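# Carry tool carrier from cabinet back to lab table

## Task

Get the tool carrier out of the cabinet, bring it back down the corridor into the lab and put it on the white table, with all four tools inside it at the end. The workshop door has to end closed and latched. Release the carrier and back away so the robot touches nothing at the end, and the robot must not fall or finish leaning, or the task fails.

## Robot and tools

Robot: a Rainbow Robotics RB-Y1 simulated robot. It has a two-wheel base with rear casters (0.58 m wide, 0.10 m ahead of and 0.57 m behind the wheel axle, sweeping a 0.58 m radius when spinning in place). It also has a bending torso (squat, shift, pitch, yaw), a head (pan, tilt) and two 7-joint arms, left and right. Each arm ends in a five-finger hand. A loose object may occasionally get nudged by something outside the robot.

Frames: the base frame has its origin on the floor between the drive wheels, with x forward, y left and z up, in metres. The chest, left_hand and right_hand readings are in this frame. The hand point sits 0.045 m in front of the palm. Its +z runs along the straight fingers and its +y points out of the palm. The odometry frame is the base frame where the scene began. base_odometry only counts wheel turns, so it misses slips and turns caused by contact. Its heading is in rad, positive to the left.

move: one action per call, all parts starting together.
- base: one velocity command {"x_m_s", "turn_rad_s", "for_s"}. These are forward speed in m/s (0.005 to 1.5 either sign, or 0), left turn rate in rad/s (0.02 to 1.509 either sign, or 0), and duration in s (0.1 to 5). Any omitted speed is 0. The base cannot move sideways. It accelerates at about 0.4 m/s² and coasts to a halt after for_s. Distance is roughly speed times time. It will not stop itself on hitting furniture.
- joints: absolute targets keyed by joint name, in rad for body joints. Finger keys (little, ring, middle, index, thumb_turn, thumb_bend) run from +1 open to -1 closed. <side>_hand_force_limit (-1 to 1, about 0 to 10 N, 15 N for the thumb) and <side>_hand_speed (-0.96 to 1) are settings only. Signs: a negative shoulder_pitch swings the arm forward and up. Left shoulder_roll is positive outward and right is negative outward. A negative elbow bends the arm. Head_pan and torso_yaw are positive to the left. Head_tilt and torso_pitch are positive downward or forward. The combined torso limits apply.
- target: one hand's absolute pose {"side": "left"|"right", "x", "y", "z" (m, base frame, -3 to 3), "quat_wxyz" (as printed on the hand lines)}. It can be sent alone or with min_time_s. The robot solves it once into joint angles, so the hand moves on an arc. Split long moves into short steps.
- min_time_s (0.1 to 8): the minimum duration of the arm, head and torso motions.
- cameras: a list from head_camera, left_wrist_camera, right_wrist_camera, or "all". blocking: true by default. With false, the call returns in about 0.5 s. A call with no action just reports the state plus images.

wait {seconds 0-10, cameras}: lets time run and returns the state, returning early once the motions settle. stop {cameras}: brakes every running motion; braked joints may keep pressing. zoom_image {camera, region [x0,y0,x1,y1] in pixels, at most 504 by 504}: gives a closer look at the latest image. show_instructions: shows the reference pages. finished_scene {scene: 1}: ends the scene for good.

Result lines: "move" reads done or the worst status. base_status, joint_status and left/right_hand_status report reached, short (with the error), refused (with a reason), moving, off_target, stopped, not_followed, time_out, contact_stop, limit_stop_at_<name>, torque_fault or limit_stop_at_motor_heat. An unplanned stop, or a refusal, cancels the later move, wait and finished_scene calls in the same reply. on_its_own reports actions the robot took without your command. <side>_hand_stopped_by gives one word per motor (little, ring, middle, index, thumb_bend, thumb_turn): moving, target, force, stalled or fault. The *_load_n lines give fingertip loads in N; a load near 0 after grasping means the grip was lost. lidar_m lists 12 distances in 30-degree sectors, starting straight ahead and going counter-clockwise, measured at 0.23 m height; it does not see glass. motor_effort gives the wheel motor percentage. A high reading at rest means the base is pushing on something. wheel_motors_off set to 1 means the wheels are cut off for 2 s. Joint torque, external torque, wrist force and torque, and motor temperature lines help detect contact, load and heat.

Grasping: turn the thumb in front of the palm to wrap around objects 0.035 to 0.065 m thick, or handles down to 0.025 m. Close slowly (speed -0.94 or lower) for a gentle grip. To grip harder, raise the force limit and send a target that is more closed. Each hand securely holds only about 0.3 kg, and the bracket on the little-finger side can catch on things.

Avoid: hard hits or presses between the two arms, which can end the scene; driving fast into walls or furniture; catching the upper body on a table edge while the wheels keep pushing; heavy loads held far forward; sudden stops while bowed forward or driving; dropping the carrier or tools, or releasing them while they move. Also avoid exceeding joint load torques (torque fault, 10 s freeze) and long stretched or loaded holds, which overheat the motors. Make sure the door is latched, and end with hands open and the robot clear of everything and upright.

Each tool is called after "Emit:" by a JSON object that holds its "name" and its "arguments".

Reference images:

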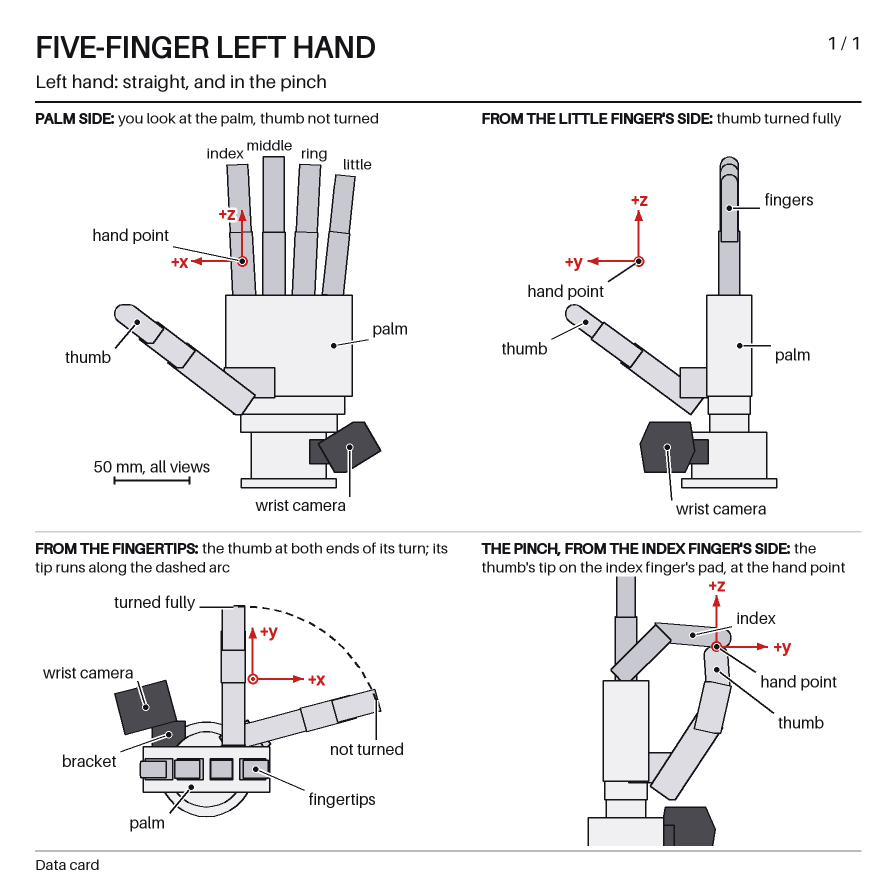

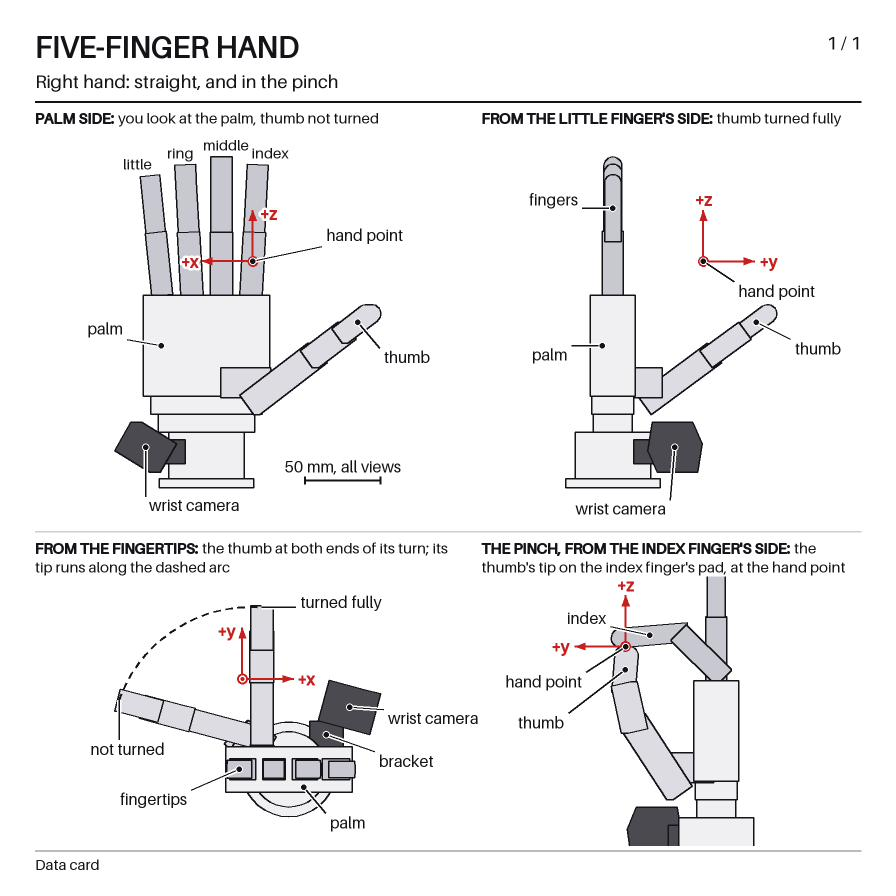

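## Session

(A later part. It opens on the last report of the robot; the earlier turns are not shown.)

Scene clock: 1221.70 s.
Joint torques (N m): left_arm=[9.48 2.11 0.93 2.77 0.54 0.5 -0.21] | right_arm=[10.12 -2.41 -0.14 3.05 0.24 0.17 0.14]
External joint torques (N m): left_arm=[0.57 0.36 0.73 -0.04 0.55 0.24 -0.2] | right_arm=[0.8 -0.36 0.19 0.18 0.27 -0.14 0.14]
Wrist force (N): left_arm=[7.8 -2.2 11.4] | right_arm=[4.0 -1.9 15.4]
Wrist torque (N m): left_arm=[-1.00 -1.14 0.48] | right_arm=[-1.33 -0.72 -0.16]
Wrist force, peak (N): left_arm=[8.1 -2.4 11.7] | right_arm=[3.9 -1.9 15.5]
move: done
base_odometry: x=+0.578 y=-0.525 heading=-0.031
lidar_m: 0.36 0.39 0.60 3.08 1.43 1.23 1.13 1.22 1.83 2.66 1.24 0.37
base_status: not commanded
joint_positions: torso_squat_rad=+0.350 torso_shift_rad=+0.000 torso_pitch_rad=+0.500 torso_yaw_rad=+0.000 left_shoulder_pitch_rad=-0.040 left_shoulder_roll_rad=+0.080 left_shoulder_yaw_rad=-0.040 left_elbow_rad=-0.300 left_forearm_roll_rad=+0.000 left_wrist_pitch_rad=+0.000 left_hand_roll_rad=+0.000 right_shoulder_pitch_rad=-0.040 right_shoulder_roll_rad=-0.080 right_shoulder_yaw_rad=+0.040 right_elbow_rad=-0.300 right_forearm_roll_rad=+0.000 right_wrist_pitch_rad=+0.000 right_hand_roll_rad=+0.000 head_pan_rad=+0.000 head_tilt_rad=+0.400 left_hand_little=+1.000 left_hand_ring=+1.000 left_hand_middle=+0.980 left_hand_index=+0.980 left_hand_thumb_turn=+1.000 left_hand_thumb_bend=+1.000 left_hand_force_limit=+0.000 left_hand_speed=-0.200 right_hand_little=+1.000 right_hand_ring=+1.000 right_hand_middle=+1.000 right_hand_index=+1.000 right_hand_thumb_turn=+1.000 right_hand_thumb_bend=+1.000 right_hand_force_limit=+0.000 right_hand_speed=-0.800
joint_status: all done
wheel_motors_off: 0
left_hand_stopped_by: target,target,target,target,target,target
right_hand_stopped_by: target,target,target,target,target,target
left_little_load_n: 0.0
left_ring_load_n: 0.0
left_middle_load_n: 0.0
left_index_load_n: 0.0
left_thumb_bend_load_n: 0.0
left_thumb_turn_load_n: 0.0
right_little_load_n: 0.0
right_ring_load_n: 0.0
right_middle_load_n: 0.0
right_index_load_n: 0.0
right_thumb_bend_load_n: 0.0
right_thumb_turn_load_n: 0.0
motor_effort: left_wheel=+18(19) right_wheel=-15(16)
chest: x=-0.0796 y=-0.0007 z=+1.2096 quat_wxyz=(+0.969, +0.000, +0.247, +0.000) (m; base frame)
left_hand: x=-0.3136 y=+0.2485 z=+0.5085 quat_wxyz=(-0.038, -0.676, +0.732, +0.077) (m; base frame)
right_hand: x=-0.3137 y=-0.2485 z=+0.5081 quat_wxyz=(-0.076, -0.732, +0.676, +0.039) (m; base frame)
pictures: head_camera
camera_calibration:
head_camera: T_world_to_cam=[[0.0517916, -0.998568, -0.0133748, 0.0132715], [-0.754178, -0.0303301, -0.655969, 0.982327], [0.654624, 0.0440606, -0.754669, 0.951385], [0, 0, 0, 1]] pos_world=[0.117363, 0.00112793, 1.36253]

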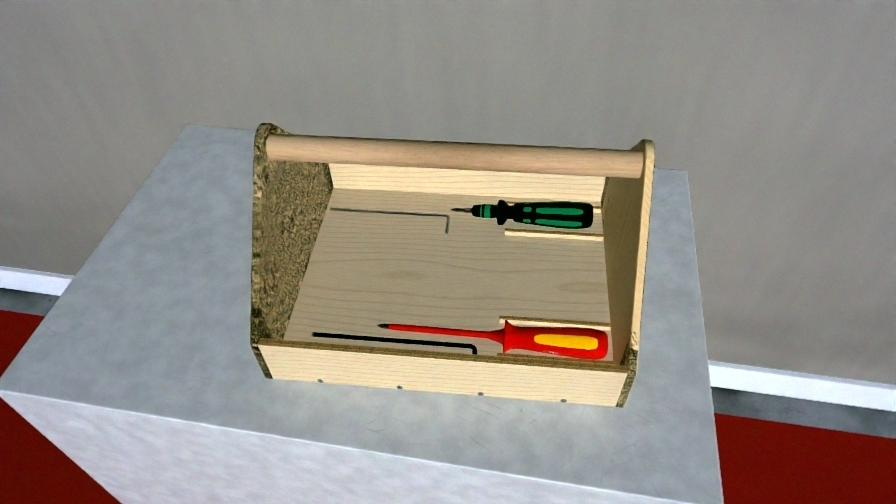

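Emit:
{"name": "move", "arguments": {"target": {"side":"left","x":0.22,"y":0.22,"z":0.98,"quat_wxyz":[0.561,0.561,0.4305,0.4305]}, "min_time_s": 3, "cameras": ["head_camera"]}}

Emit:
{"name": "move", "arguments": {"target": {"side":"right","x":0.22,"y":-0.2,"z":0.98,"quat_wxyz":[0.4305,0.4305,0.561,0.561]}, "min_time_s": 3, "cameras": ["head_camera"]}}

Scene clock: 1283.23 s.
Joint torques (N m): left_arm=[9.34 2.28 0.93 2.55 0.53 0.48 -0.33] | right_arm=[9.76 -2.39 -0.25 3.02 0.33 0.31 0.13]
External joint torques (N m): left_arm=[0.43 0.53 0.74 -0.27 0.53 0.22 -0.32] | right_arm=[0.45 -0.33 0.08 0.15 0.36 0.01 0.12]
Wrist force (N): left_arm=[7.6 -2.2 11.2] | right_arm=[3.8 -2.0 15.3]
Wrist torque (N m): left_arm=[-1.03 -1.10 0.51] | right_arm=[-1.34 -0.70 -0.18]
Wrist force, peak (N): left_arm=[8.0 -2.3 11.8] | right_arm=[3.9 -2.0 15.5]
move: refused
base_odometry: x=+0.578 y=-0.525 heading=-0.031
lidar_m: 0.36 0.39 0.61 3.08 1.44 1.22 1.15 1.21 1.85 2.67 1.25 0.37
base_status: not commanded
joint_positions: torso_squat_rad=+0.350 torso_shift_rad=+0.000 torso_pitch_rad=+0.500 torso_yaw_rad=+0.000 left_shoulder_pitch_rad=-0.040 left_shoulder_roll_rad=+0.080 left_shoulder_yaw_rad=-0.040 left_elbow_rad=-0.300 left_forearm_roll_rad=+0.000 left_wrist_pitch_rad=+0.000 left_hand_roll_rad=+0.000 right_shoulder_pitch_rad=-0.040 right_shoulder_roll_rad=-0.080 right_shoulder_yaw_rad=+0.040 right_elbow_rad=-0.300 right_forearm_roll_rad=+0.000 right_wrist_pitch_rad=+0.000 right_hand_roll_rad=+0.000 head_pan_rad=+0.000 head_tilt_rad=+0.400 left_hand_little=+1.000 left_hand_ring=+1.000 left_hand_middle=+0.980 left_hand_index=+0.980 left_hand_thumb_turn=+1.000 left_hand_thumb_bend=+1.000 left_hand_force_limit=+0.000 left_hand_speed=-0.200 right_hand_little=+1.000 right_hand_ring=+1.000 right_hand_middle=+1.000 right_hand_index=+1.000 right_hand_thumb_turn=+1.000 right_hand_thumb_bend=+1.000 right_hand_force_limit=+0.000 right_hand_speed=-0.800
joint_status: not commanded
wheel_motors_off: 0
left_hand_stopped_by: target,target,target,target,target,target
right_hand_stopped_by: target,target,target,target,target,target
left_little_load_n: 0.0
left_ring_load_n: 0.0
left_middle_load_n: 0.0
left_index_load_n: 0.0
left_thumb_bend_load_n: 0.0
left_thumb_turn_load_n: 0.0
right_little_load_n: 0.0
right_ring_load_n: 0.0
right_middle_load_n: 0.0
right_index_load_n: 0.0
right_thumb_bend_load_n: -0.5
right_thumb_turn_load_n: 0.0
motor_effort: left_wheel=+19(19) right_wheel=-16(16)
chest: x=-0.0796 y=-0.0007 z=+1.2096 quat_wxyz=(+0.969, +0.000, +0.247, +0.000) (m; base frame)
left_hand: x=-0.3136 y=+0.2485 z=+0.5085 quat_wxyz=(-0.038, -0.676, +0.732, +0.077) (m; base frame)
left_hand_status: refused: the way to the posture found for that pose passes 13 mm from the leg (limit 20 mm); the posture itself is clear. Nothing moved. The way starts where the arm stands: move the arm first, then send the pose again.
right_hand: x=-0.3137 y=-0.2485 z=+0.5081 quat_wxyz=(-0.076, -0.732, +0.676, +0.039) (m; base frame)
pictures: head_camera
camera_calibration:
head_camera: T_world_to_cam=[[0.0517916, -0.998568, -0.0133748, 0.0132715], [-0.754178, -0.0303301, -0.655969, 0.982327], [0.654624, 0.0440606, -0.754669, 0.951385], [0, 0, 0, 1]] pos_world=[0.117363, 0.00112793, 1.36253]

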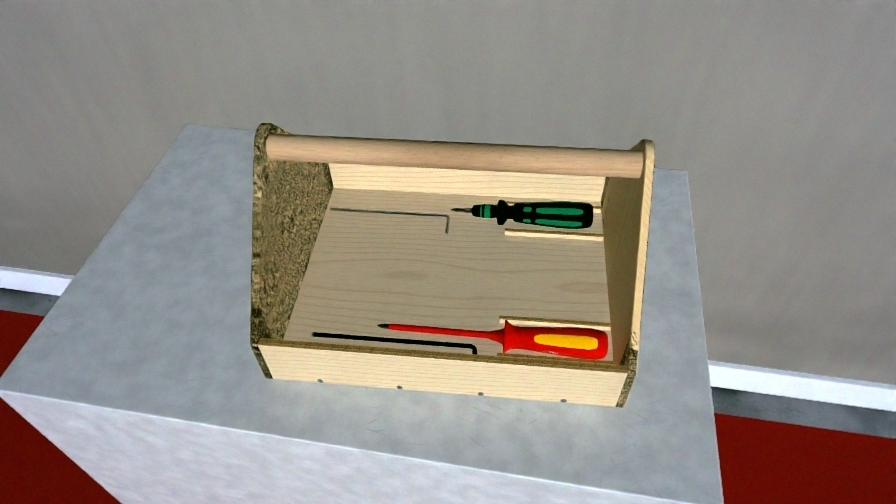

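not run: a stop that you did not command came earlier in this reply.

Emit:
{"name": "move", "arguments": {"joints": {"left_shoulder_pitch_rad":-0.1,"left_shoulder_roll_rad":0.4,"left_elbow_rad":-1.7,"right_shoulder_pitch_rad":-0.1,"right_shoulder_roll_rad":-0.4,"right_elbow_rad":-1.7}, "min_time_s": 2}}

Emit:
{"name": "move", "arguments": {"target": {"side":"left","x":0.22,"y":0.22,"z":0.98,"quat_wxyz":[0.561,0.561,0.4305,0.4305]}, "min_time_s": 3, "cameras": ["head_camera"]}}

Emit:
{"name": "move", "arguments": {"target": {"side":"right","x":0.22,"y":-0.2,"z":0.98,"quat_wxyz":[0.4305,0.4305,0.561,0.561]}, "min_time_s": 3, "cameras": ["head_camera"]}}

Scene clock: 1289.00 s.
Joint torques (N m): left_arm=[-3.97 6.34 4.55 -9.06 0.58 -1.55 -0.15] | right_arm=[-3.84 -6.23 -2.76 -9.53 0.29 -2.33 -0.1]
External joint torques (N m): left_arm=[-0.52 0.8 0.64 -0.22 0.49 0.27 -0.15] | right_arm=[-0.75 -0.11 1.26 -0.77 0.14 -0.51 -0.1]
Wrist force (N): left_arm=[7.2 3.7 7.3] | right_arm=[2.8 4.1 11.5]
Wrist torque (N m): left_arm=[-0.39 -0.99 0.27] | right_arm=[-0.70 -0.54 -0.11]
Wrist force, peak (N): left_arm=[18.6 23.3 -25.4] | right_arm=[34.6 25.8 5.2]
move: done
base_odometry: x=+0.578 y=-0.525 heading=-0.031
lidar_m: 0.35 0.39 0.59 3.07 1.44 1.22 1.14 1.21 1.84 2.66 1.26 0.37
base_status: not commanded
joint_positions: torso_squat_rad=+0.350 torso_shift_rad=+0.000 torso_pitch_rad=+0.500 torso_yaw_rad=+0.000 left_shoulder_pitch_rad=-0.100 left_shoulder_roll_rad=+0.400 left_shoulder_yaw_rad=-0.040 left_elbow_rad=-1.700 left_forearm_roll_rad=+0.000 left_wrist_pitch_rad=+0.000 left_hand_roll_rad=+0.000 right_shoulder_pitch_rad=-0.100 right_shoulder_roll_rad=-0.400 right_shoulder_yaw_rad=+0.040 right_elbow_rad=-1.700 right_forearm_roll_rad=+0.000 right_wrist_pitch_rad=+0.000 right_hand_roll_rad=+0.000 head_pan_rad=+0.000 head_tilt_rad=+0.400 left_hand_little=+1.000 left_hand_ring=+1.000 left_hand_middle=+0.702 left_hand_index=+0.980 left_hand_thumb_turn=+1.000 left_hand_thumb_bend=+1.000 left_hand_force_limit=+0.000 left_hand_speed=-0.200 right_hand_little=+1.000 right_hand_ring=+1.000 right_hand_middle=+1.000 right_hand_index=+0.760 right_hand_thumb_turn=+1.000 right_hand_thumb_bend=+1.000 right_hand_force_limit=+0.000 right_hand_speed=-0.800
joint_status: all done
wheel_motors_off: 0
left_hand_stopped_by: target,target,target,target,target,target
right_hand_stopped_by: target,target,target,target,target,target
left_little_load_n: 0.0
left_ring_load_n: 0.0
left_middle_load_n: 0.0
left_index_load_n: 0.0
left_thumb_bend_load_n: 0.0
left_thumb_turn_load_n: 0.0
right_little_load_n: 0.0
right_ring_load_n: 0.0
right_middle_load_n: 0.0
right_index_load_n: 0.0
right_thumb_bend_load_n: 0.0
right_thumb_turn_load_n: -0.5
motor_effort: left_wheel=+16(26) right_wheel=-14(16)
chest: x=-0.0796 y=-0.0007 z=+1.2096 quat_wxyz=(+0.969, +0.001, +0.247, +0.000) (m; base frame)
left_hand: x=+0.3669 y=+0.2661 z=+0.7831 quat_wxyz=(+0.464, -0.418, +0.687, -0.370) (m; base frame)
right_hand: x=+0.3669 y=-0.2672 z=+0.7827 quat_wxyz=(+0.370, -0.687, +0.419, -0.464) (m; base frame)
pictures: none

Scene clock: 1289.03 s.
Joint torques (N m): left_arm=[-4.18 6.47 4.73 -9.17 0.54 -1.51 -0.3] | right_arm=[-4.25 -6.26 -2.22 -9.78 0.11 -2.24 -0.21]
External joint torques (N m): left_arm=[-0.73 0.93 0.82 -0.32 0.45 0.31 -0.3] | right_arm=[-1.17 -0.14 1.8 -1.03 -0.05 -0.42 -0.21]
Wrist force (N): left_arm=[7.2 3.9 7.1] | right_arm=[2.9 4.1 11.6]
Wrist torque (N m): left_arm=[-0.38 -1.01 0.28] | right_arm=[-0.71 -0.56 -0.11]
Wrist force, peak (N): left_arm=[7.2 3.9 7.1] | right_arm=[2.9 4.1 11.6]
move: refused
base_odometry: x=+0.578 y=-0.525 heading=-0.031
lidar_m: 0.35 0.38 0.60 3.07 1.44 1.23 1.16 1.21 1.84 2.67 1.24 0.37
base_status: not commanded
joint_positions: torso_squat_rad=+0.350 torso_shift_rad=+0.000 torso_pitch_rad=+0.500 torso_yaw_rad=+0.000 left_shoulder_pitch_rad=-0.100 left_shoulder_roll_rad=+0.400 left_shoulder_yaw_rad=-0.040 left_elbow_rad=-1.700 left_forearm_roll_rad=+0.000 left_wrist_pitch_rad=+0.000 left_hand_roll_rad=+0.000 right_shoulder_pitch_rad=-0.100 right_shoulder_roll_rad=-0.400 right_shoulder_yaw_rad=+0.040 right_elbow_rad=-1.700 right_forearm_roll_rad=+0.000 right_wrist_pitch_rad=+0.000 right_hand_roll_rad=+0.000 head_pan_rad=+0.000 head_tilt_rad=+0.400 left_hand_little=+1.000 left_hand_ring=+1.000 left_hand_middle=+0.702 left_hand_index=+0.980 left_hand_thumb_turn=+1.000 left_hand_thumb_bend=+1.000 left_hand_force_limit=+0.000 left_hand_speed=-0.200 right_hand_little=+1.000 right_hand_ring=+1.000 right_hand_middle=+1.000 right_hand_index=+0.760 right_hand_thumb_turn=+1.000 right_hand_thumb_bend=+1.000 right_hand_force_limit=+0.000 right_hand_speed=-0.800
joint_status: not commanded
wheel_motors_off: 0
left_hand_stopped_by: target,target,target,target,target,target
right_hand_stopped_by: target,target,target,moving,target,target
left_little_load_n: 0.0
left_ring_load_n: 0.0
left_middle_load_n: 0.0
left_index_load_n: 0.0
left_thumb_bend_load_n: 0.0
left_thumb_turn_load_n: 0.0
right_little_load_n: 0.0
right_ring_load_n: 0.0
right_middle_load_n: 0.0
right_index_load_n: 0.0
right_thumb_bend_load_n: 0.0
right_thumb_turn_load_n: 0.0
on_its_own: right_hand_index is held at +0.760, not at its first target +1.000, since a torque_fault
motor_effort: left_wheel=+16(16) right_wheel=-14(14)
chest: x=-0.0796 y=-0.0007 z=+1.2096 quat_wxyz=(+0.969, +0.001, +0.247, +0.000) (m; base frame)
left_hand: x=+0.3669 y=+0.2661 z=+0.7831 quat_wxyz=(+0.464, -0.418, +0.687, -0.370) (m; base frame)
left_hand_status: refused: the robot was not at rest, so the target was not started. Send it again once the robot is at rest.
right_hand: x=+0.3669 y=-0.2672 z=+0.7827 quat_wxyz=(+0.370, -0.687, +0.419, -0.464) (m; base frame)
pictures: head_camera
camera_calibration:
head_camera: T_world_to_cam=[[0.0516509, -0.998576, -0.013367, 0.0132726], [-0.754186, -0.0302292, -0.655964, 0.982397], [0.654626, 0.0439623, -0.754673, 0.951325], [0, 0, 0, 1]] pos_world=[0.117463, 0.00112825, 1.36253]

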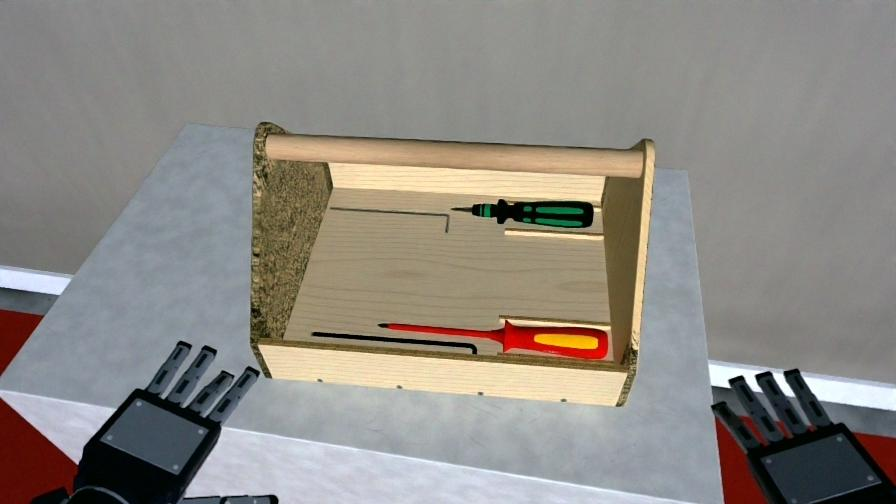

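not run: a stop that you did not command came earlier in this reply.

Emit:
{"name": "move", "arguments": {"target": {"side":"left","x":0.25,"y":0.24,"z":0.96,"quat_wxyz":[0.561,0.561,0.4305,0.4305]}, "min_time_s": 3, "cameras": ["head_camera"]}}

Emit:
{"name": "move", "arguments": {"target": {"side":"right","x":0.25,"y":-0.24,"z":0.96,"quat_wxyz":[0.4305,0.4305,0.561,0.561]}, "min_time_s": 3, "cameras": ["head_camera"]}}

Scene clock: 1300.33 s.
Joint torques (N m): left_arm=[4.84 0.34 2.96 -8.62 1.11 -1.23 -0.25] | right_arm=[-4.27 -5.96 -2.09 -9.36 0.32 -2.25 -0.35]
External joint torques (N m): left_arm=[1.45 -1.08 1.82 -0.71 0.17 0.34 -0.25] | right_arm=[-1.18 0.15 1.93 -0.61 0.16 -0.43 -0.35]
Wrist force (N): left_arm=[5.5 -6.2 5.9] | right_arm=[2.9 4.1 11.5]
Wrist torque (N m): left_arm=[-0.94 -1.02 0.47] | right_arm=[-0.70 -0.54 -0.11]
Wrist force, peak (N): left_arm=[11.0 -1.3 7.0] | right_arm=[2.9 4.3 11.8]
move: done
base_odometry: x=+0.578 y=-0.525 heading=-0.031
lidar_m: 0.35 0.40 0.60 3.07 1.44 1.22 1.15 1.22 1.84 2.67 1.25 0.36
base_status: not commanded
joint_positions: torso_squat_rad=+0.350 torso_shift_rad=+0.000 torso_pitch_rad=+0.500 torso_yaw_rad=+0.000 left_shoulder_pitch_rad=+0.306 left_shoulder_roll_rad=+0.000 left_shoulder_yaw_rad=+0.128 left_elbow_rad=-1.768 left_forearm_roll_rad=-0.652 left_wrist_pitch_rad=-0.761 left_hand_roll_rad=-2.467 right_shoulder_pitch_rad=-0.100 right_shoulder_roll_rad=-0.400 right_shoulder_yaw_rad=+0.040 right_elbow_rad=-1.700 right_forearm_roll_rad=+0.000 right_wrist_pitch_rad=+0.000 right_hand_roll_rad=+0.000 head_pan_rad=+0.000 head_tilt_rad=+0.400 left_hand_little=+1.000 left_hand_ring=+1.000 left_hand_middle=+0.702 left_hand_index=+0.980 left_hand_thumb_turn=+1.000 left_hand_thumb_bend=+1.000 left_hand_force_limit=+0.000 left_hand_speed=-0.200 right_hand_little=+1.000 right_hand_ring=+1.000 right_hand_middle=+1.000 right_hand_index=+0.760 right_hand_thumb_turn=+1.000 right_hand_thumb_bend=+1.000 right_hand_force_limit=+0.000 right_hand_speed=-0.800
joint_status: all done
wheel_motors_off: 0
left_hand_stopped_by: target,target,target,target,target,target
right_hand_stopped_by: target,target,target,target,target,target
left_little_load_n: 0.0
left_ring_load_n: 0.0
left_middle_load_n: 0.0
left_index_load_n: 0.0
left_thumb_bend_load_n: 0.0
left_thumb_turn_load_n: 0.0
right_little_load_n: 0.0
right_ring_load_n: 0.0
right_middle_load_n: 0.0
right_index_load_n: 0.0
right_thumb_bend_load_n: 0.0
right_thumb_turn_load_n: -0.5
on_its_own: right_hand_index is held at +0.760, not at its first target +1.000, since a torque_fault
motor_effort: left_wheel=+16(18) right_wheel=-14(14)
chest: x=-0.0796 y=-0.0007 z=+1.2096 quat_wxyz=(+0.969, +0.001, +0.247, +0.000) (m; base frame)
left_hand: x=+0.2501 y=+0.2399 z=+0.9600 quat_wxyz=(+0.561, +0.561, +0.431, +0.430) (m; base frame)
left_hand_status: reached (checked arc, planned for 3.0 s): 0 mm and 0.1 deg off.
right_hand: x=+0.3669 y=-0.2672 z=+0.7827 quat_wxyz=(+0.370, -0.687, +0.419, -0.464) (m; base frame)
pictures: head_camera
camera_calibration:
head_camera: T_world_to_cam=[[0.0517173, -0.998571, -0.0134413, 0.0133659], [-0.754184, -0.0302305, -0.655967, 0.9824], [0.654623, 0.0440621, -0.75467, 0.951321], [0, 0, 0, 1]] pos_world=[0.117463, 0.00112806, 1.36253]

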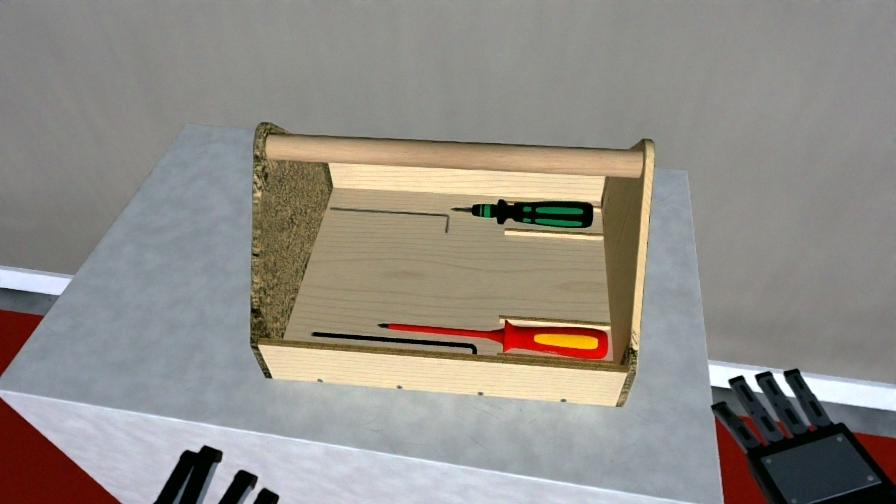

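Scene clock: 1303.67 s.
Joint torques (N m): left_arm=[4.57 0.27 2.24 -8.44 1.04 -1.37 -0.24] | right_arm=[4.81 -0.65 -3.39 -9.15 -0.37 -1.8 -0.05]
External joint torques (N m): left_arm=[1.17 -1.16 1.1 -0.53 0.1 0.19 -0.23] | right_arm=[0.81 0.99 -2.1 -1.22 0.4 -0.22 -0.05]
Wrist force (N): left_arm=[5.6 -6.2 6.0] | right_arm=[3.9 -6.9 9.8]
Wrist torque (N m): left_arm=[-0.95 -1.03 0.49] | right_arm=[-1.37 -0.54 -0.36]
Wrist force, peak (N): left_arm=[5.6 -6.8 6.3] | right_arm=[3.9 -7.3 9.9]
move: done
base_odometry: x=+0.578 y=-0.525 heading=-0.031
lidar_m: 0.36 0.39 0.60 3.08 1.44 1.22 1.13 1.22 1.83 2.66 1.27 0.36
base_status: not commanded
joint_positions: torso_squat_rad=+0.350 torso_shift_rad=+0.000 torso_pitch_rad=+0.500 torso_yaw_rad=+0.000 left_shoulder_pitch_rad=+0.306 left_shoulder_roll_rad=+0.000 left_shoulder_yaw_rad=+0.128 left_elbow_rad=-1.768 left_forearm_roll_rad=-0.652 left_wrist_pitch_rad=-0.761 left_hand_roll_rad=-2.467 right_shoulder_pitch_rad=+0.308 right_shoulder_roll_rad=+0.000 right_shoulder_yaw_rad=-0.125 right_elbow_rad=-1.772 right_forearm_roll_rad=+0.652 right_wrist_pitch_rad=-0.758 right_hand_roll_rad=+2.470 head_pan_rad=+0.000 head_tilt_rad=+0.400 left_hand_little=+1.000 left_hand_ring=+1.000 left_hand_middle=+0.702 left_hand_index=+0.980 left_hand_thumb_turn=+1.000 left_hand_thumb_bend=+1.000 left_hand_force_limit=+0.000 left_hand_speed=-0.200 right_hand_little=+1.000 right_hand_ring=+1.000 right_hand_middle=+1.000 right_hand_index=+0.760 right_hand_thumb_turn=+1.000 right_hand_thumb_bend=+1.000 right_hand_force_limit=+0.000 right_hand_speed=-0.800
joint_status: all done
wheel_motors_off: 0
left_hand_stopped_by: target,target,target,target,target,target
right_hand_stopped_by: target,target,target,target,target,target
left_little_load_n: 0.0
left_ring_load_n: 0.0
left_middle_load_n: 0.0
left_index_load_n: 0.0
left_thumb_bend_load_n: 0.0
left_thumb_turn_load_n: 0.0
right_little_load_n: 0.0
right_ring_load_n: 0.0
right_middle_load_n: 0.0
right_index_load_n: 0.0
right_thumb_bend_load_n: 0.0
right_thumb_turn_load_n: 0.0
on_its_own: right_hand_index is held at +0.760, not at its first target +1.000, since a torque_fault
motor_effort: left_wheel=+17(18) right_wheel=-14(14)
chest: x=-0.0796 y=-0.0007 z=+1.2096 quat_wxyz=(+0.969, +0.001, +0.247, +0.000) (m; base frame)
left_hand: x=+0.2501 y=+0.2399 z=+0.9600 quat_wxyz=(+0.561, +0.561, +0.431, +0.430) (m; base frame)
right_hand: x=+0.2500 y=-0.2399 z=+0.9600 quat_wxyz=(-0.430, -0.431, -0.561, -0.561) (m; base frame)
right_hand_status: reached (checked arc, planned for 3.0 s): 0 mm and 0.1 deg off.
pictures: head_camera
camera_calibration:
head_camera: T_world_to_cam=[[0.0517173, -0.998571, -0.0134413, 0.0133659], [-0.754184, -0.0302305, -0.655967, 0.9824], [0.654623, 0.0440621, -0.75467, 0.951321], [0, 0, 0, 1]] pos_world=[0.117463, 0.00112806, 1.36253]

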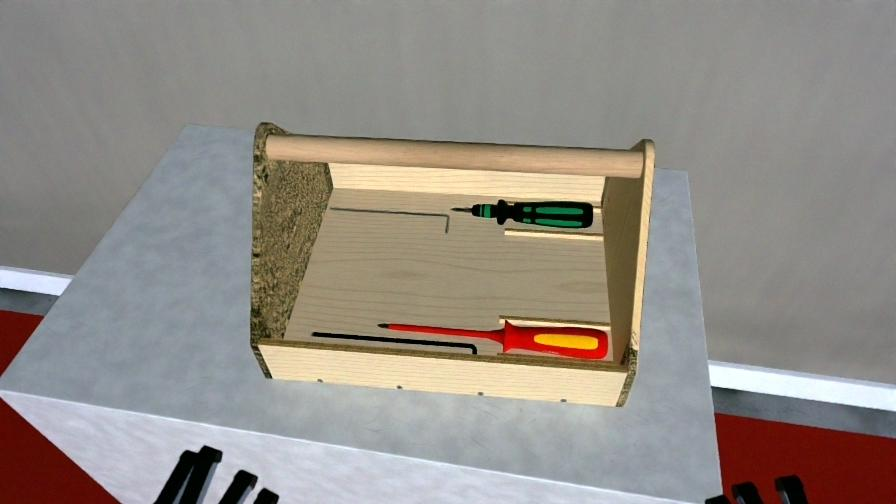

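Emit:
{"name": "move", "arguments": {"joints": {"left_hand_speed":0,"right_hand_speed":0,"left_hand_middle":1,"left_hand_index":1,"right_hand_index":0.99,"left_hand_thumb_turn":-1,"right_hand_thumb_turn":-1}, "base": {"x_m_s":0.1,"for_s":1.2}}}

Emit:
{"name": "move", "arguments": {"target": {"side":"left","x":0.36,"y":0.165,"z":0.955,"quat_wxyz":[0.561,0.561,0.4305,0.4305]}, "min_time_s": 2}}

Emit:
{"name": "move", "arguments": {"target": {"side":"right","x":0.35,"y":-0.12,"z":0.955,"quat_wxyz":[0.4305,0.4305,0.561,0.561]}, "min_time_s": 2, "cameras": ["all"]}}

Scene clock: 1309.90 s.
Joint torques (N m): left_arm=[4.09 0.28 2.21 -8.18 1.09 -1.25 -0.22] | right_arm=[4.02 -0.54 -1.92 -8.4 -0.43 -1.82 -0.13]
External joint torques (N m): left_arm=[0.69 -1.14 1.08 -0.28 0.14 0.31 -0.23] | right_arm=[0.02 1.08 -0.64 -0.47 0.35 -0.25 -0.12]
Wrist force (N): left_arm=[5.4 -6.2 6.1] | right_arm=[3.9 -7.0 9.7]
Wrist torque (N m): left_arm=[-0.96 -0.97 0.45] | right_arm=[-1.38 -0.54 -0.37]
Wrist force, peak (N): left_arm=[5.5 -6.4 6.8] | right_arm=[3.8 -7.2 10.4]
move: done
base_odometry: x=+0.698 y=-0.528 heading=-0.029
lidar_m: 0.23 0.26 0.38 3.06 1.59 1.33 1.27 1.34 2.03 2.33 0.32 0.25
base_status: done (sent for 1.2 of 1.2 s)
joint_positions: torso_squat_rad=+0.350 torso_shift_rad=+0.000 torso_pitch_rad=+0.500 torso_yaw_rad=+0.000 left_shoulder_pitch_rad=+0.306 left_shoulder_roll_rad=+0.000 left_shoulder_yaw_rad=+0.128 left_elbow_rad=-1.769 left_forearm_roll_rad=-0.652 left_wrist_pitch_rad=-0.761 left_hand_roll_rad=-2.467 right_shoulder_pitch_rad=+0.308 right_shoulder_roll_rad=+0.000 right_shoulder_yaw_rad=-0.125 right_elbow_rad=-1.772 right_forearm_roll_rad=+0.652 right_wrist_pitch_rad=-0.758 right_hand_roll_rad=+2.470 head_pan_rad=+0.000 head_tilt_rad=+0.400 left_hand_little=+1.000 left_hand_ring=+1.000 left_hand_middle=+1.000 left_hand_index=+1.000 left_hand_thumb_turn=-1.000 left_hand_thumb_bend=+1.000 left_hand_force_limit=+0.000 left_hand_speed=+0.000 right_hand_little=+1.000 right_hand_ring=+1.000 right_hand_middle=+1.000 right_hand_index=+0.990 right_hand_thumb_turn=-1.000 right_hand_thumb_bend=+1.000 right_hand_force_limit=+0.000 right_hand_speed=+0.000
joint_status: all done
wheel_motors_off: 0
left_hand_stopped_by: target,target,target,target,target,target
right_hand_stopped_by: target,target,target,target,target,target
left_little_load_n: 0.0
left_ring_load_n: 0.0
left_middle_load_n: 0.0
left_index_load_n: 0.0
left_thumb_bend_load_n: 0.0
left_thumb_turn_load_n: 0.0
right_little_load_n: 0.0
right_ring_load_n: 0.0
right_middle_load_n: 0.0
right_index_load_n: 0.0
right_thumb_bend_load_n: 0.0
right_thumb_turn_load_n: 0.0
motor_effort: left_wheel=+16(37) right_wheel=-15(25)
chest: x=-0.0796 y=-0.0007 z=+1.2096 quat_wxyz=(+0.969, +0.000, +0.247, +0.000) (m; base frame)
left_hand: x=+0.2500 y=+0.2400 z=+0.9600 quat_wxyz=(+0.561, +0.561, +0.431, +0.430) (m; base frame)
right_hand: x=+0.2500 y=-0.2399 z=+0.9600 quat_wxyz=(-0.430, -0.431, -0.561, -0.561) (m; base frame)
pictures: none

Scene clock: 1312.23 s.
Joint torques (N m): left_arm=[-3.49 -1.46 -1.83 -8.83 1.1 -1.37 -0.34] | right_arm=[4.38 -0.47 -2.14 -8.49 -0.4 -1.95 -0.11]
External joint torques (N m): left_arm=[-1.06 -0.71 -1.42 0.25 0.6 0.4 -0.35] | right_arm=[0.38 1.15 -0.86 -0.56 0.38 -0.38 -0.1]
Wrist force (N): left_arm=[5.8 -6.1 5.4] | right_arm=[3.8 -7.0 9.7]
Wrist torque (N m): left_arm=[-0.90 -1.08 0.47] | right_arm=[-1.38 -0.54 -0.38]
Wrist force, peak (N): left_arm=[5.8 -6.2 6.5] | right_arm=[3.9 -7.1 10.0]
move: done
base_odometry: x=+0.698 y=-0.528 heading=-0.029
lidar_m: 0.23 0.27 0.41 3.05 1.59 1.34 1.26 1.34 2.04 2.34 0.31 0.24
base_status: not commanded
joint_positions: torso_squat_rad=+0.350 torso_shift_rad=+0.000 torso_pitch_rad=+0.500 torso_yaw_rad=+0.000 left_shoulder_pitch_rad=-0.024 left_shoulder_roll_rad=+0.000 left_shoulder_yaw_rad=-0.034 left_elbow_rad=-1.660 left_forearm_roll_rad=-0.550 left_wrist_pitch_rad=-0.441 left_hand_roll_rad=-2.655 right_shoulder_pitch_rad=+0.308 right_shoulder_roll_rad=+0.000 right_shoulder_yaw_rad=-0.125 right_elbow_rad=-1.772 right_forearm_roll_rad=+0.652 right_wrist_pitch_rad=-0.758 right_hand_roll_rad=+2.470 head_pan_rad=+0.000 head_tilt_rad=+0.400 left_hand_little=+1.000 left_hand_ring=+1.000 left_hand_middle=+1.000 left_hand_index=+1.000 left_hand_thumb_turn=-1.000 left_hand_thumb_bend=+1.000 left_hand_force_limit=+0.000 left_hand_speed=+0.000 right_hand_little=+1.000 right_hand_ring=+1.000 right_hand_middle=+1.000 right_hand_index=+0.990 right_hand_thumb_turn=-1.000 right_hand_thumb_bend=+1.000 right_hand_force_limit=+0.000 right_hand_speed=+0.000
joint_status: all done
wheel_motors_off: 0
left_hand_stopped_by: target,target,target,target,target,target
right_hand_stopped_by: target,target,target,target,target,target
left_little_load_n: 0.0
left_ring_load_n: 0.0
left_middle_load_n: 0.0
left_index_load_n: 0.0
left_thumb_bend_load_n: 0.0
left_thumb_turn_load_n: 0.0
right_little_load_n: 0.0
right_ring_load_n: 0.0
right_middle_load_n: 0.0
right_index_load_n: 0.0
right_thumb_bend_load_n: 0.0
right_thumb_turn_load_n: -0.5
motor_effort: left_wheel=+16(17) right_wheel=-15(16)
chest: x=-0.0796 y=-0.0007 z=+1.2096 quat_wxyz=(+0.969, +0.000, +0.247, +0.000) (m; base frame)
left_hand: x=+0.3599 y=+0.1653 z=+0.9549 quat_wxyz=(+0.561, +0.562, +0.430, +0.430) (m; base frame)
left_hand_status: reached (checked arc, planned for 2.0 s): 0 mm and 0.1 deg off.
right_hand: x=+0.2500 y=-0.2399 z=+0.9600 quat_wxyz=(-0.430, -0.431, -0.561, -0.561) (m; base frame)
pictures: none

Scene clock: 1314.57 s.
Joint torques (N m): left_arm=[-3.42 -1.4 -1.77 -8.86 1.04 -1.35 -0.38] | right_arm=[-3.09 1.83 2.15 -9.6 -0.08 -1.77 0.12]
External joint torques (N m): left_arm=[-0.99 -0.64 -1.37 0.23 0.54 0.42 -0.39] | right_arm=[-1.4 0.31 1.28 -0.46 0.09 0.07 0.13]
Wrist force (N): left_arm=[5.2 -6.1 5.4] | right_arm=[3.8 -7.1 10.1]
Wrist torque (N m): left_arm=[-0.88 -1.01 0.44] | right_arm=[-1.42 -0.54 -0.36]
Wrist force, peak (N): left_arm=[5.8 -6.4 5.8] | right_arm=[3.9 -7.1 10.2]
move: short
base_odometry: x=+0.698 y=-0.528 heading=-0.029
lidar_m: 0.23 0.26 0.41 3.06 1.59 1.34 1.27 1.32 2.04 2.33 0.32 0.24
base_status: not commanded
joint_positions: torso_squat_rad=+0.350 torso_shift_rad=+0.000 torso_pitch_rad=+0.500 torso_yaw_rad=+0.000 left_shoulder_pitch_rad=-0.024 left_shoulder_roll_rad=+0.000 left_shoulder_yaw_rad=-0.034 left_elbow_rad=-1.660 left_forearm_roll_rad=-0.550 left_wrist_pitch_rad=-0.441 left_hand_roll_rad=-2.655 right_shoulder_pitch_rad=+0.011 right_shoulder_roll_rad=+0.000 right_shoulder_yaw_rad=+0.152 right_elbow_rad=-1.711 right_forearm_roll_rad=+0.539 right_wrist_pitch_rad=-0.368 right_hand_roll_rad=+2.705 head_pan_rad=+0.000 head_tilt_rad=+0.400 left_hand_little=+1.000 left_hand_ring=+1.000 left_hand_middle=+1.000 left_hand_index=+1.000 left_hand_thumb_turn=-1.000 left_hand_thumb_bend=+1.000 left_hand_force_limit=+0.000 left_hand_speed=+0.000 right_hand_little=+1.000 right_hand_ring=+1.000 right_hand_middle=+1.000 right_hand_index=+0.990 right_hand_thumb_turn=-1.000 right_hand_thumb_bend=+1.000 right_hand_force_limit=+0.000 right_hand_speed=+0.000
joint_status: all done
wheel_motors_off: 0
left_hand_stopped_by: target,target,target,target,target,target
right_hand_stopped_by: target,target,target,target,target,target
left_little_load_n: 0.0
left_ring_load_n: 0.0
left_middle_load_n: 0.0
left_index_load_n: 0.0
left_thumb_bend_load_n: 0.0
left_thumb_turn_load_n: 0.0
right_little_load_n: 0.0
right_ring_load_n: 0.0
right_middle_load_n: 0.0
right_index_load_n: 0.0
right_thumb_bend_load_n: 0.0
right_thumb_turn_load_n: 0.0
motor_effort: left_wheel=+17(17) right_wheel=-15(16)
chest: x=-0.0796 y=-0.0007 z=+1.2096 quat_wxyz=(+0.969, +0.000, +0.247, +0.000) (m; base frame)
left_hand: x=+0.3599 y=+0.1653 z=+0.9549 quat_wxyz=(+0.561, +0.562, +0.430, +0.430) (m; base frame)
right_hand: x=+0.3500 y=-0.1205 z=+0.9551 quat_wxyz=(-0.406, -0.423, -0.580, -0.566) (m; base frame)
right_hand_status: short (checked arc, as near as the solve gets, planned for 2.0 s): 0 mm and 3.7 deg off. The place is met; only the turn is off.
pictures: head_camera, left_wrist_camera, right_wrist_camera
camera_calibration:
head_camera: T_world_to_cam=[[0.0517907, -0.998568, -0.0133724, 0.0132633], [-0.754222, -0.0303338, -0.655919, 0.982339], [0.654574, 0.0440563, -0.754713, 0.951385], [0, 0, 0, 1]] pos_world=[0.117463, 0.00112794, 1.36253]
left_wrist_camera: T_world_to_cam=[[0.0579075, 0.26406, -0.962766, 0.854683], [-0.300108, 0.924383, 0.235482, -0.270147], [0.952146, 0.275297, 0.132775, -0.399617], [0, 0, 0, 1]] pos_world=[0.249928, 0.134045, 0.939534]
right_wrist_camera: T_world_to_cam=[[-0.115204, 0.211004, 0.970672, -0.865268], [-0.243827, -0.95329, 0.178287, -0.198025], [0.962952, -0.216137, 0.161272, -0.404958], [0, 0, 0, 1]] pos_world=[0.241989, -0.0937263, 0.940505]

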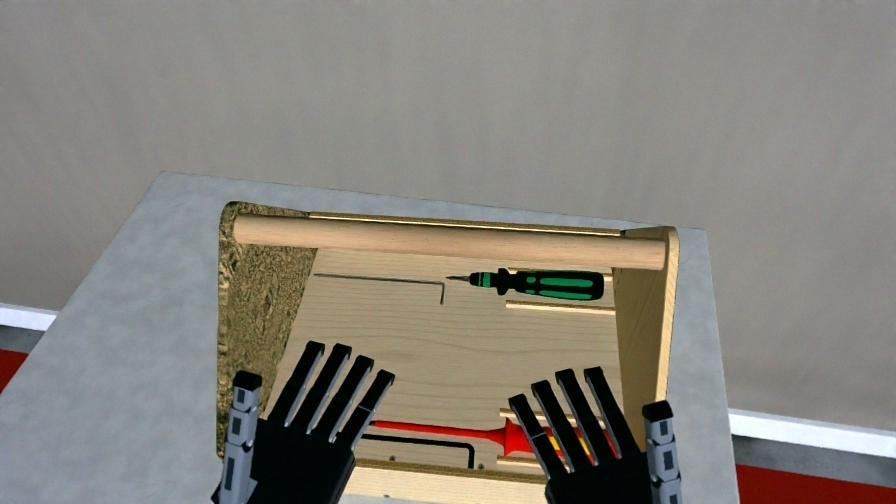

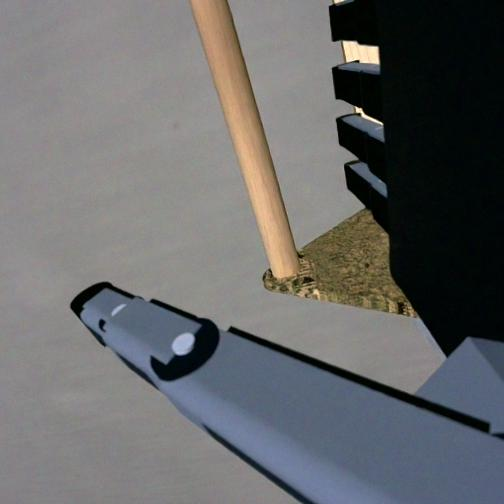

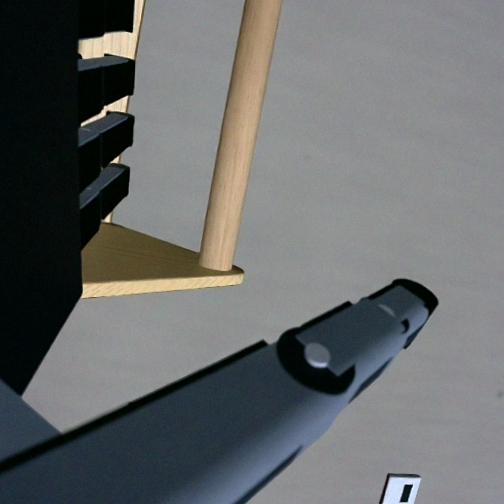

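Emit:
{"name": "move", "arguments": {"target": {"side":"right","x":0.39,"y":-0.1,"z":0.952,"quat_wxyz":[0.4777,0.4777,0.5213,0.5213]}, "min_time_s": 1.5}}

Emit:
{"name": "move", "arguments": {"target": {"side":"left","x":0.39,"y":0.155,"z":0.952,"quat_wxyz":[0.5213,0.5213,0.4777,0.4777]}, "min_time_s": 1.5, "cameras": ["head_camera"]}}

Scene clock: 1325.97 s.
Joint torques (N m): left_arm=[-3.28 -1.57 -1.92 -8.97 1.09 -1.34 -0.27] | right_arm=[-5.56 2.07 2.53 -10.92 0.08 -1.84 0.04]
External joint torques (N m): left_arm=[-0.86 -0.81 -1.52 0.11 0.59 0.44 -0.28] | right_arm=[-1.78 -0.16 1.49 -1.33 0.06 -0.01 0.05]
Wrist force (N): left_arm=[5.3 -6.2 5.7] | right_arm=[3.9 -7.1 10.5]
Wrist torque (N m): left_arm=[-0.95 -1.00 0.43] | right_arm=[-1.45 -0.58 -0.35]
Wrist force, peak (N): left_arm=[6.0 -6.5 5.5] | right_arm=[3.9 -7.2 10.6]
move: short
base_odometry: x=+0.698 y=-0.528 heading=-0.029
lidar_m: 0.23 0.26 0.41 3.06 1.59 1.34 1.27 1.35 2.05 2.33 0.33 0.24
base_status: not commanded
joint_positions: torso_squat_rad=+0.350 torso_shift_rad=+0.000 torso_pitch_rad=+0.500 torso_yaw_rad=+0.000 left_shoulder_pitch_rad=-0.024 left_shoulder_roll_rad=+0.000 left_shoulder_yaw_rad=-0.034 left_elbow_rad=-1.660 left_forearm_roll_rad=-0.550 left_wrist_pitch_rad=-0.441 left_hand_roll_rad=-2.655 right_shoulder_pitch_rad=-0.100 right_shoulder_roll_rad=+0.000 right_shoulder_yaw_rad=+0.201 right_elbow_rad=-1.726 right_forearm_roll_rad=+0.531 right_wrist_pitch_rad=-0.138 right_hand_roll_rad=+2.705 head_pan_rad=+0.000 head_tilt_rad=+0.400 left_hand_little=+1.000 left_hand_ring=+1.000 left_hand_middle=+1.000 left_hand_index=+1.000 left_hand_thumb_turn=-1.000 left_hand_thumb_bend=+1.000 left_hand_force_limit=+0.000 left_hand_speed=+0.000 right_hand_little=+1.000 right_hand_ring=+1.000 right_hand_middle=+1.000 right_hand_index=+0.990 right_hand_thumb_turn=-1.000 right_hand_thumb_bend=+1.000 right_hand_force_limit=+0.000 right_hand_speed=+0.000
joint_status: all done
wheel_motors_off: 0
left_hand_stopped_by: target,target,target,target,target,target
right_hand_stopped_by: target,target,target,target,target,target
left_little_load_n: 0.0
left_ring_load_n: 0.0
left_middle_load_n: 0.0
left_index_load_n: 0.0
left_thumb_bend_load_n: 0.0
left_thumb_turn_load_n: 0.0
right_little_load_n: 0.0
right_ring_load_n: 0.0
right_middle_load_n: 0.0
right_index_load_n: 0.0
right_thumb_bend_load_n: 0.0
right_thumb_turn_load_n: 0.0
motor_effort: left_wheel=+16(17) right_wheel=-15(16)
chest: x=-0.0796 y=-0.0007 z=+1.2096 quat_wxyz=(+0.969, +0.000, +0.247, +0.000) (m; base frame)
left_hand: x=+0.3599 y=+0.1653 z=+0.9549 quat_wxyz=(+0.561, +0.562, +0.430, +0.430) (m; base frame)
right_hand: x=+0.3900 y=-0.1005 z=+0.9520 quat_wxyz=(-0.393, -0.447, -0.597, -0.538) (m; base frame)
right_hand_status: short (checked arc, as near as the solve gets, planned for 1.5 s): 1 mm and 13.6 deg off. The place is met; only the turn is off.
pictures: none

Scene clock: 1327.80 s.
Joint torques (N m): left_arm=[-5.07 -1.97 -2.18 -10.18 0.87 -1.35 -0.36] | right_arm=[-5.62 2.17 2.55 -10.73 0.25 -1.71 0]
External joint torques (N m): left_arm=[-1.29 -0.69 -1.56 -0.69 0.57 0.48 -0.37] | right_arm=[-1.84 -0.06 1.51 -1.14 0.23 0.13 0.01]
Wrist force (N): left_arm=[5.5 -6.2 6.0] | right_arm=[3.8 -7.2 10.5]
Wrist torque (N m): left_arm=[-0.97 -0.99 0.46] | right_arm=[-1.46 -0.55 -0.36]
Wrist force, peak (N): left_arm=[6.0 -6.1 6.0] | right_arm=[3.8 -7.3 10.7]
move: short
base_odometry: x=+0.698 y=-0.528 heading=-0.029
lidar_m: 0.23 0.27 0.40 3.06 1.59 1.35 1.27 1.33 2.03 2.33 0.31 0.24
base_status: not commanded
joint_positions: torso_squat_rad=+0.350 torso_shift_rad=+0.000 torso_pitch_rad=+0.500 torso_yaw_rad=+0.000 left_shoulder_pitch_rad=-0.089 left_shoulder_roll_rad=+0.000 left_shoulder_yaw_rad=-0.083 left_elbow_rad=-1.692 left_forearm_roll_rad=-0.491 left_wrist_pitch_rad=-0.245 left_hand_roll_rad=-2.705 right_shoulder_pitch_rad=-0.100 right_shoulder_roll_rad=+0.000 right_shoulder_yaw_rad=+0.201 right_elbow_rad=-1.726 right_forearm_roll_rad=+0.531 right_wrist_pitch_rad=-0.138 right_hand_roll_rad=+2.705 head_pan_rad=+0.000 head_tilt_rad=+0.400 left_hand_little=+1.000 left_hand_ring=+1.000 left_hand_middle=+1.000 left_hand_index=+1.000 left_hand_thumb_turn=-1.000 left_hand_thumb_bend=+1.000 left_hand_force_limit=+0.000 left_hand_speed=+0.000 right_hand_little=+1.000 right_hand_ring=+1.000 right_hand_middle=+1.000 right_hand_index=+0.990 right_hand_thumb_turn=-1.000 right_hand_thumb_bend=+1.000 right_hand_force_limit=+0.000 right_hand_speed=+0.000
joint_status: all done
wheel_motors_off: 0
left_hand_stopped_by: target,target,target,target,target,target
right_hand_stopped_by: target,target,target,target,target,target
left_little_load_n: 0.0
left_ring_load_n: 0.0
left_middle_load_n: 0.0
left_index_load_n: 0.0
left_thumb_bend_load_n: 0.0
left_thumb_turn_load_n: 0.0
right_little_load_n: 0.0
right_ring_load_n: 0.0
right_middle_load_n: 0.0
right_index_load_n: 0.0
right_thumb_bend_load_n: 0.0
right_thumb_turn_load_n: 0.0
motor_effort: left_wheel=+16(18) right_wheel=-15(16)
chest: x=-0.0796 y=-0.0007 z=+1.2096 quat_wxyz=(+0.969, +0.000, +0.247, +0.000) (m; base frame)
left_hand: x=+0.3900 y=+0.1556 z=+0.9519 quat_wxyz=(+0.535, +0.568, +0.460, +0.422) (m; base frame)
left_hand_status: short (checked arc, as near as the solve gets, planned for 1.5 s): 1 mm and 8.7 deg off. The place is met; only the turn is off.
right_hand: x=+0.3900 y=-0.1005 z=+0.9520 quat_wxyz=(-0.393, -0.447, -0.597, -0.538) (m; base frame)
pictures: head_camera
camera_calibration:
head_camera: T_world_to_cam=[[0.0517907, -0.998568, -0.0133724, 0.0132633], [-0.754222, -0.0303338, -0.655919, 0.982339], [0.654574, 0.0440563, -0.754713, 0.951385], [0, 0, 0, 1]] pos_world=[0.117463, 0.00112794, 1.36253]

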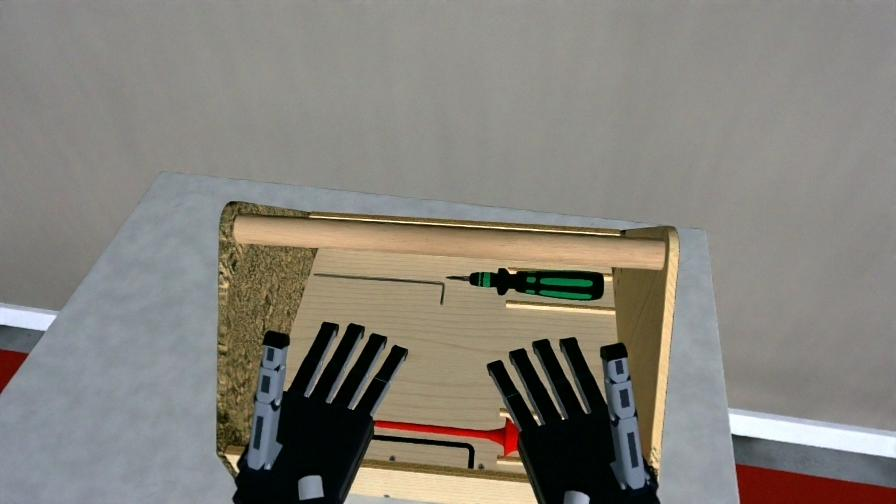

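Emit:
{"name": "move", "arguments": {"target": {"side":"left","x":0.27,"y":0.24,"z":1.05,"quat_wxyz":[0.561,0.561,0.4305,0.4305]}, "min_time_s": 1.5}}

Emit:
{"name": "move", "arguments": {"target": {"side":"right","x":0.27,"y":-0.24,"z":1.05,"quat_wxyz":[0.4305,0.4305,0.561,0.561]}, "min_time_s": 1.5}}

Scene clock: 1335.23 s.
Joint torques (N m): left_arm=[4.86 3.53 3.41 -9.75 1.14 -1.38 0.39] | right_arm=[-5.2 2.1 2.41 -10.58 0.04 -1.92 0.1]
External joint torques (N m): left_arm=[1.19 0.96 1.41 -0.59 0.6 0.26 0.38] | right_arm=[-1.41 -0.13 1.38 -0.99 0.01 -0.08 0.11]
Wrist force (N): left_arm=[5.3 -6.4 6.0] | right_arm=[3.9 -7.3 10.3]
Wrist torque (N m): left_arm=[-1.03 -0.99 0.56] | right_arm=[-1.46 -0.55 -0.36]
Wrist force, peak (N): left_arm=[5.3 -6.3 6.5] | right_arm=[4.0 -7.2 10.6]
move: done
base_odometry: x=+0.698 y=-0.528 heading=-0.029
lidar_m: 0.24 0.25 0.41 3.06 1.59 1.34 1.27 1.35 2.03 2.34 0.32 0.25
base_status: not commanded
joint_positions: torso_squat_rad=+0.350 torso_shift_rad=+0.000 torso_pitch_rad=+0.500 torso_yaw_rad=+0.000 left_shoulder_pitch_rad=+0.431 left_shoulder_roll_rad=+0.249 left_shoulder_yaw_rad=-0.030 left_elbow_rad=-2.191 left_forearm_roll_rad=-0.414 left_wrist_pitch_rad=-0.383 left_hand_roll_rad=-2.528 right_shoulder_pitch_rad=-0.100 right_shoulder_roll_rad=+0.000 right_shoulder_yaw_rad=+0.201 right_elbow_rad=-1.726 right_forearm_roll_rad=+0.531 right_wrist_pitch_rad=-0.138 right_hand_roll_rad=+2.705 head_pan_rad=+0.000 head_tilt_rad=+0.400 left_hand_little=+1.000 left_hand_ring=+1.000 left_hand_middle=+1.000 left_hand_index=+1.000 left_hand_thumb_turn=-1.000 left_hand_thumb_bend=+1.000 left_hand_force_limit=+0.000 left_hand_speed=+0.000 right_hand_little=+1.000 right_hand_ring=+1.000 right_hand_middle=+1.000 right_hand_index=+0.990 right_hand_thumb_turn=-1.000 right_hand_thumb_bend=+1.000 right_hand_force_limit=+0.000 right_hand_speed=+0.000
joint_status: all done
wheel_motors_off: 0
left_hand_stopped_by: target,target,target,target,target,target
right_hand_stopped_by: target,target,target,target,target,target
left_little_load_n: 0.0
left_ring_load_n: 0.0
left_middle_load_n: 0.0
left_index_load_n: 0.0
left_thumb_bend_load_n: 0.0
left_thumb_turn_load_n: 0.0
right_little_load_n: 0.0
right_ring_load_n: 0.0
right_middle_load_n: 0.0
right_index_load_n: 0.0
right_thumb_bend_load_n: 0.0
right_thumb_turn_load_n: 0.0
motor_effort: left_wheel=+16(18) right_wheel=-15(16)
chest: x=-0.0796 y=-0.0007 z=+1.2096 quat_wxyz=(+0.969, +0.000, +0.247, +0.000) (m; base frame)
left_hand: x=+0.2700 y=+0.2399 z=+1.0500 quat_wxyz=(+0.561, +0.561, +0.431, +0.430) (m; base frame)
left_hand_status: reached (checked arc, planned for 1.5 s): 0 mm and 0.0 deg off.
right_hand: x=+0.3900 y=-0.1005 z=+0.9520 quat_wxyz=(-0.393, -0.447, -0.597, -0.538) (m; base frame)
pictures: none

Scene clock: 1337.07 s.
Joint torques (N m): left_arm=[4.45 3.46 2.65 -9.69 1.09 -1.42 0.29] | right_arm=[4.43 -3.81 -2.91 -9.95 0.02 -1.92 -0.38]
External joint torques (N m): left_arm=[0.78 0.9 0.64 -0.53 0.55 0.22 0.28] | right_arm=[0.08 -0.92 -0.72 -0.81 0.34 -0.28 -0.37]
Wrist force (N): left_arm=[5.1 -6.2 6.2] | right_arm=[4.1 -7.1 9.7]
Wrist torque (N m): left_arm=[-1.00 -0.96 0.50] | right_arm=[-1.39 -0.57 -0.45]
Wrist force, peak (N): left_arm=[5.7 -6.6 6.1] | right_arm=[4.3 -7.3 10.8]
move: done
base_odometry: x=+0.698 y=-0.528 heading=-0.029
lidar_m: 0.24 0.27 0.41 3.05 1.61 1.34 1.27 1.35 2.05 2.34 0.31 0.24
base_status: not commanded
joint_positions: torso_squat_rad=+0.350 torso_shift_rad=+0.000 torso_pitch_rad=+0.500 torso_yaw_rad=+0.000 left_shoulder_pitch_rad=+0.431 left_shoulder_roll_rad=+0.249 left_shoulder_yaw_rad=-0.030 left_elbow_rad=-2.191 left_forearm_roll_rad=-0.414 left_wrist_pitch_rad=-0.383 left_hand_roll_rad=-2.528 right_shoulder_pitch_rad=+0.431 right_shoulder_roll_rad=-0.246 right_shoulder_yaw_rad=+0.031 right_elbow_rad=-2.194 right_forearm_roll_rad=+0.425 right_wrist_pitch_rad=-0.380 right_hand_roll_rad=+2.522 head_pan_rad=+0.000 head_tilt_rad=+0.400 left_hand_little=+1.000 left_hand_ring=+1.000 left_hand_middle=+1.000 left_hand_index=+1.000 left_hand_thumb_turn=-1.000 left_hand_thumb_bend=+1.000 left_hand_force_limit=+0.000 left_hand_speed=+0.000 right_hand_little=+1.000 right_hand_ring=+1.000 right_hand_middle=+1.000 right_hand_index=+0.990 right_hand_thumb_turn=-1.000 right_hand_thumb_bend=+1.000 right_hand_force_limit=+0.000 right_hand_speed=+0.000
joint_status: all done
wheel_motors_off: 0
left_hand_stopped_by: target,target,target,target,target,target
right_hand_stopped_by: target,target,target,target,target,target
left_little_load_n: 0.0
left_ring_load_n: 0.0
left_middle_load_n: 0.0
left_index_load_n: 0.0
left_thumb_bend_load_n: 0.0
left_thumb_turn_load_n: 0.0
right_little_load_n: 0.0
right_ring_load_n: 0.0
right_middle_load_n: 0.0
right_index_load_n: 0.5
right_thumb_bend_load_n: 0.0
right_thumb_turn_load_n: 0.0
motor_effort: left_wheel=+16(17) right_wheel=-15(16)
chest: x=-0.0796 y=-0.0007 z=+1.2096 quat_wxyz=(+0.969, +0.000, +0.247, +0.000) (m; base frame)
left_hand: x=+0.2700 y=+0.2399 z=+1.0500 quat_wxyz=(+0.561, +0.561, +0.431, +0.430) (m; base frame)
right_hand: x=+0.2702 y=-0.2398 z=+1.0500 quat_wxyz=(-0.430, -0.431, -0.561, -0.561) (m; base frame)
right_hand_status: reached (checked arc, planned for 1.5 s): 0 mm and 0.0 deg off.
pictures: none


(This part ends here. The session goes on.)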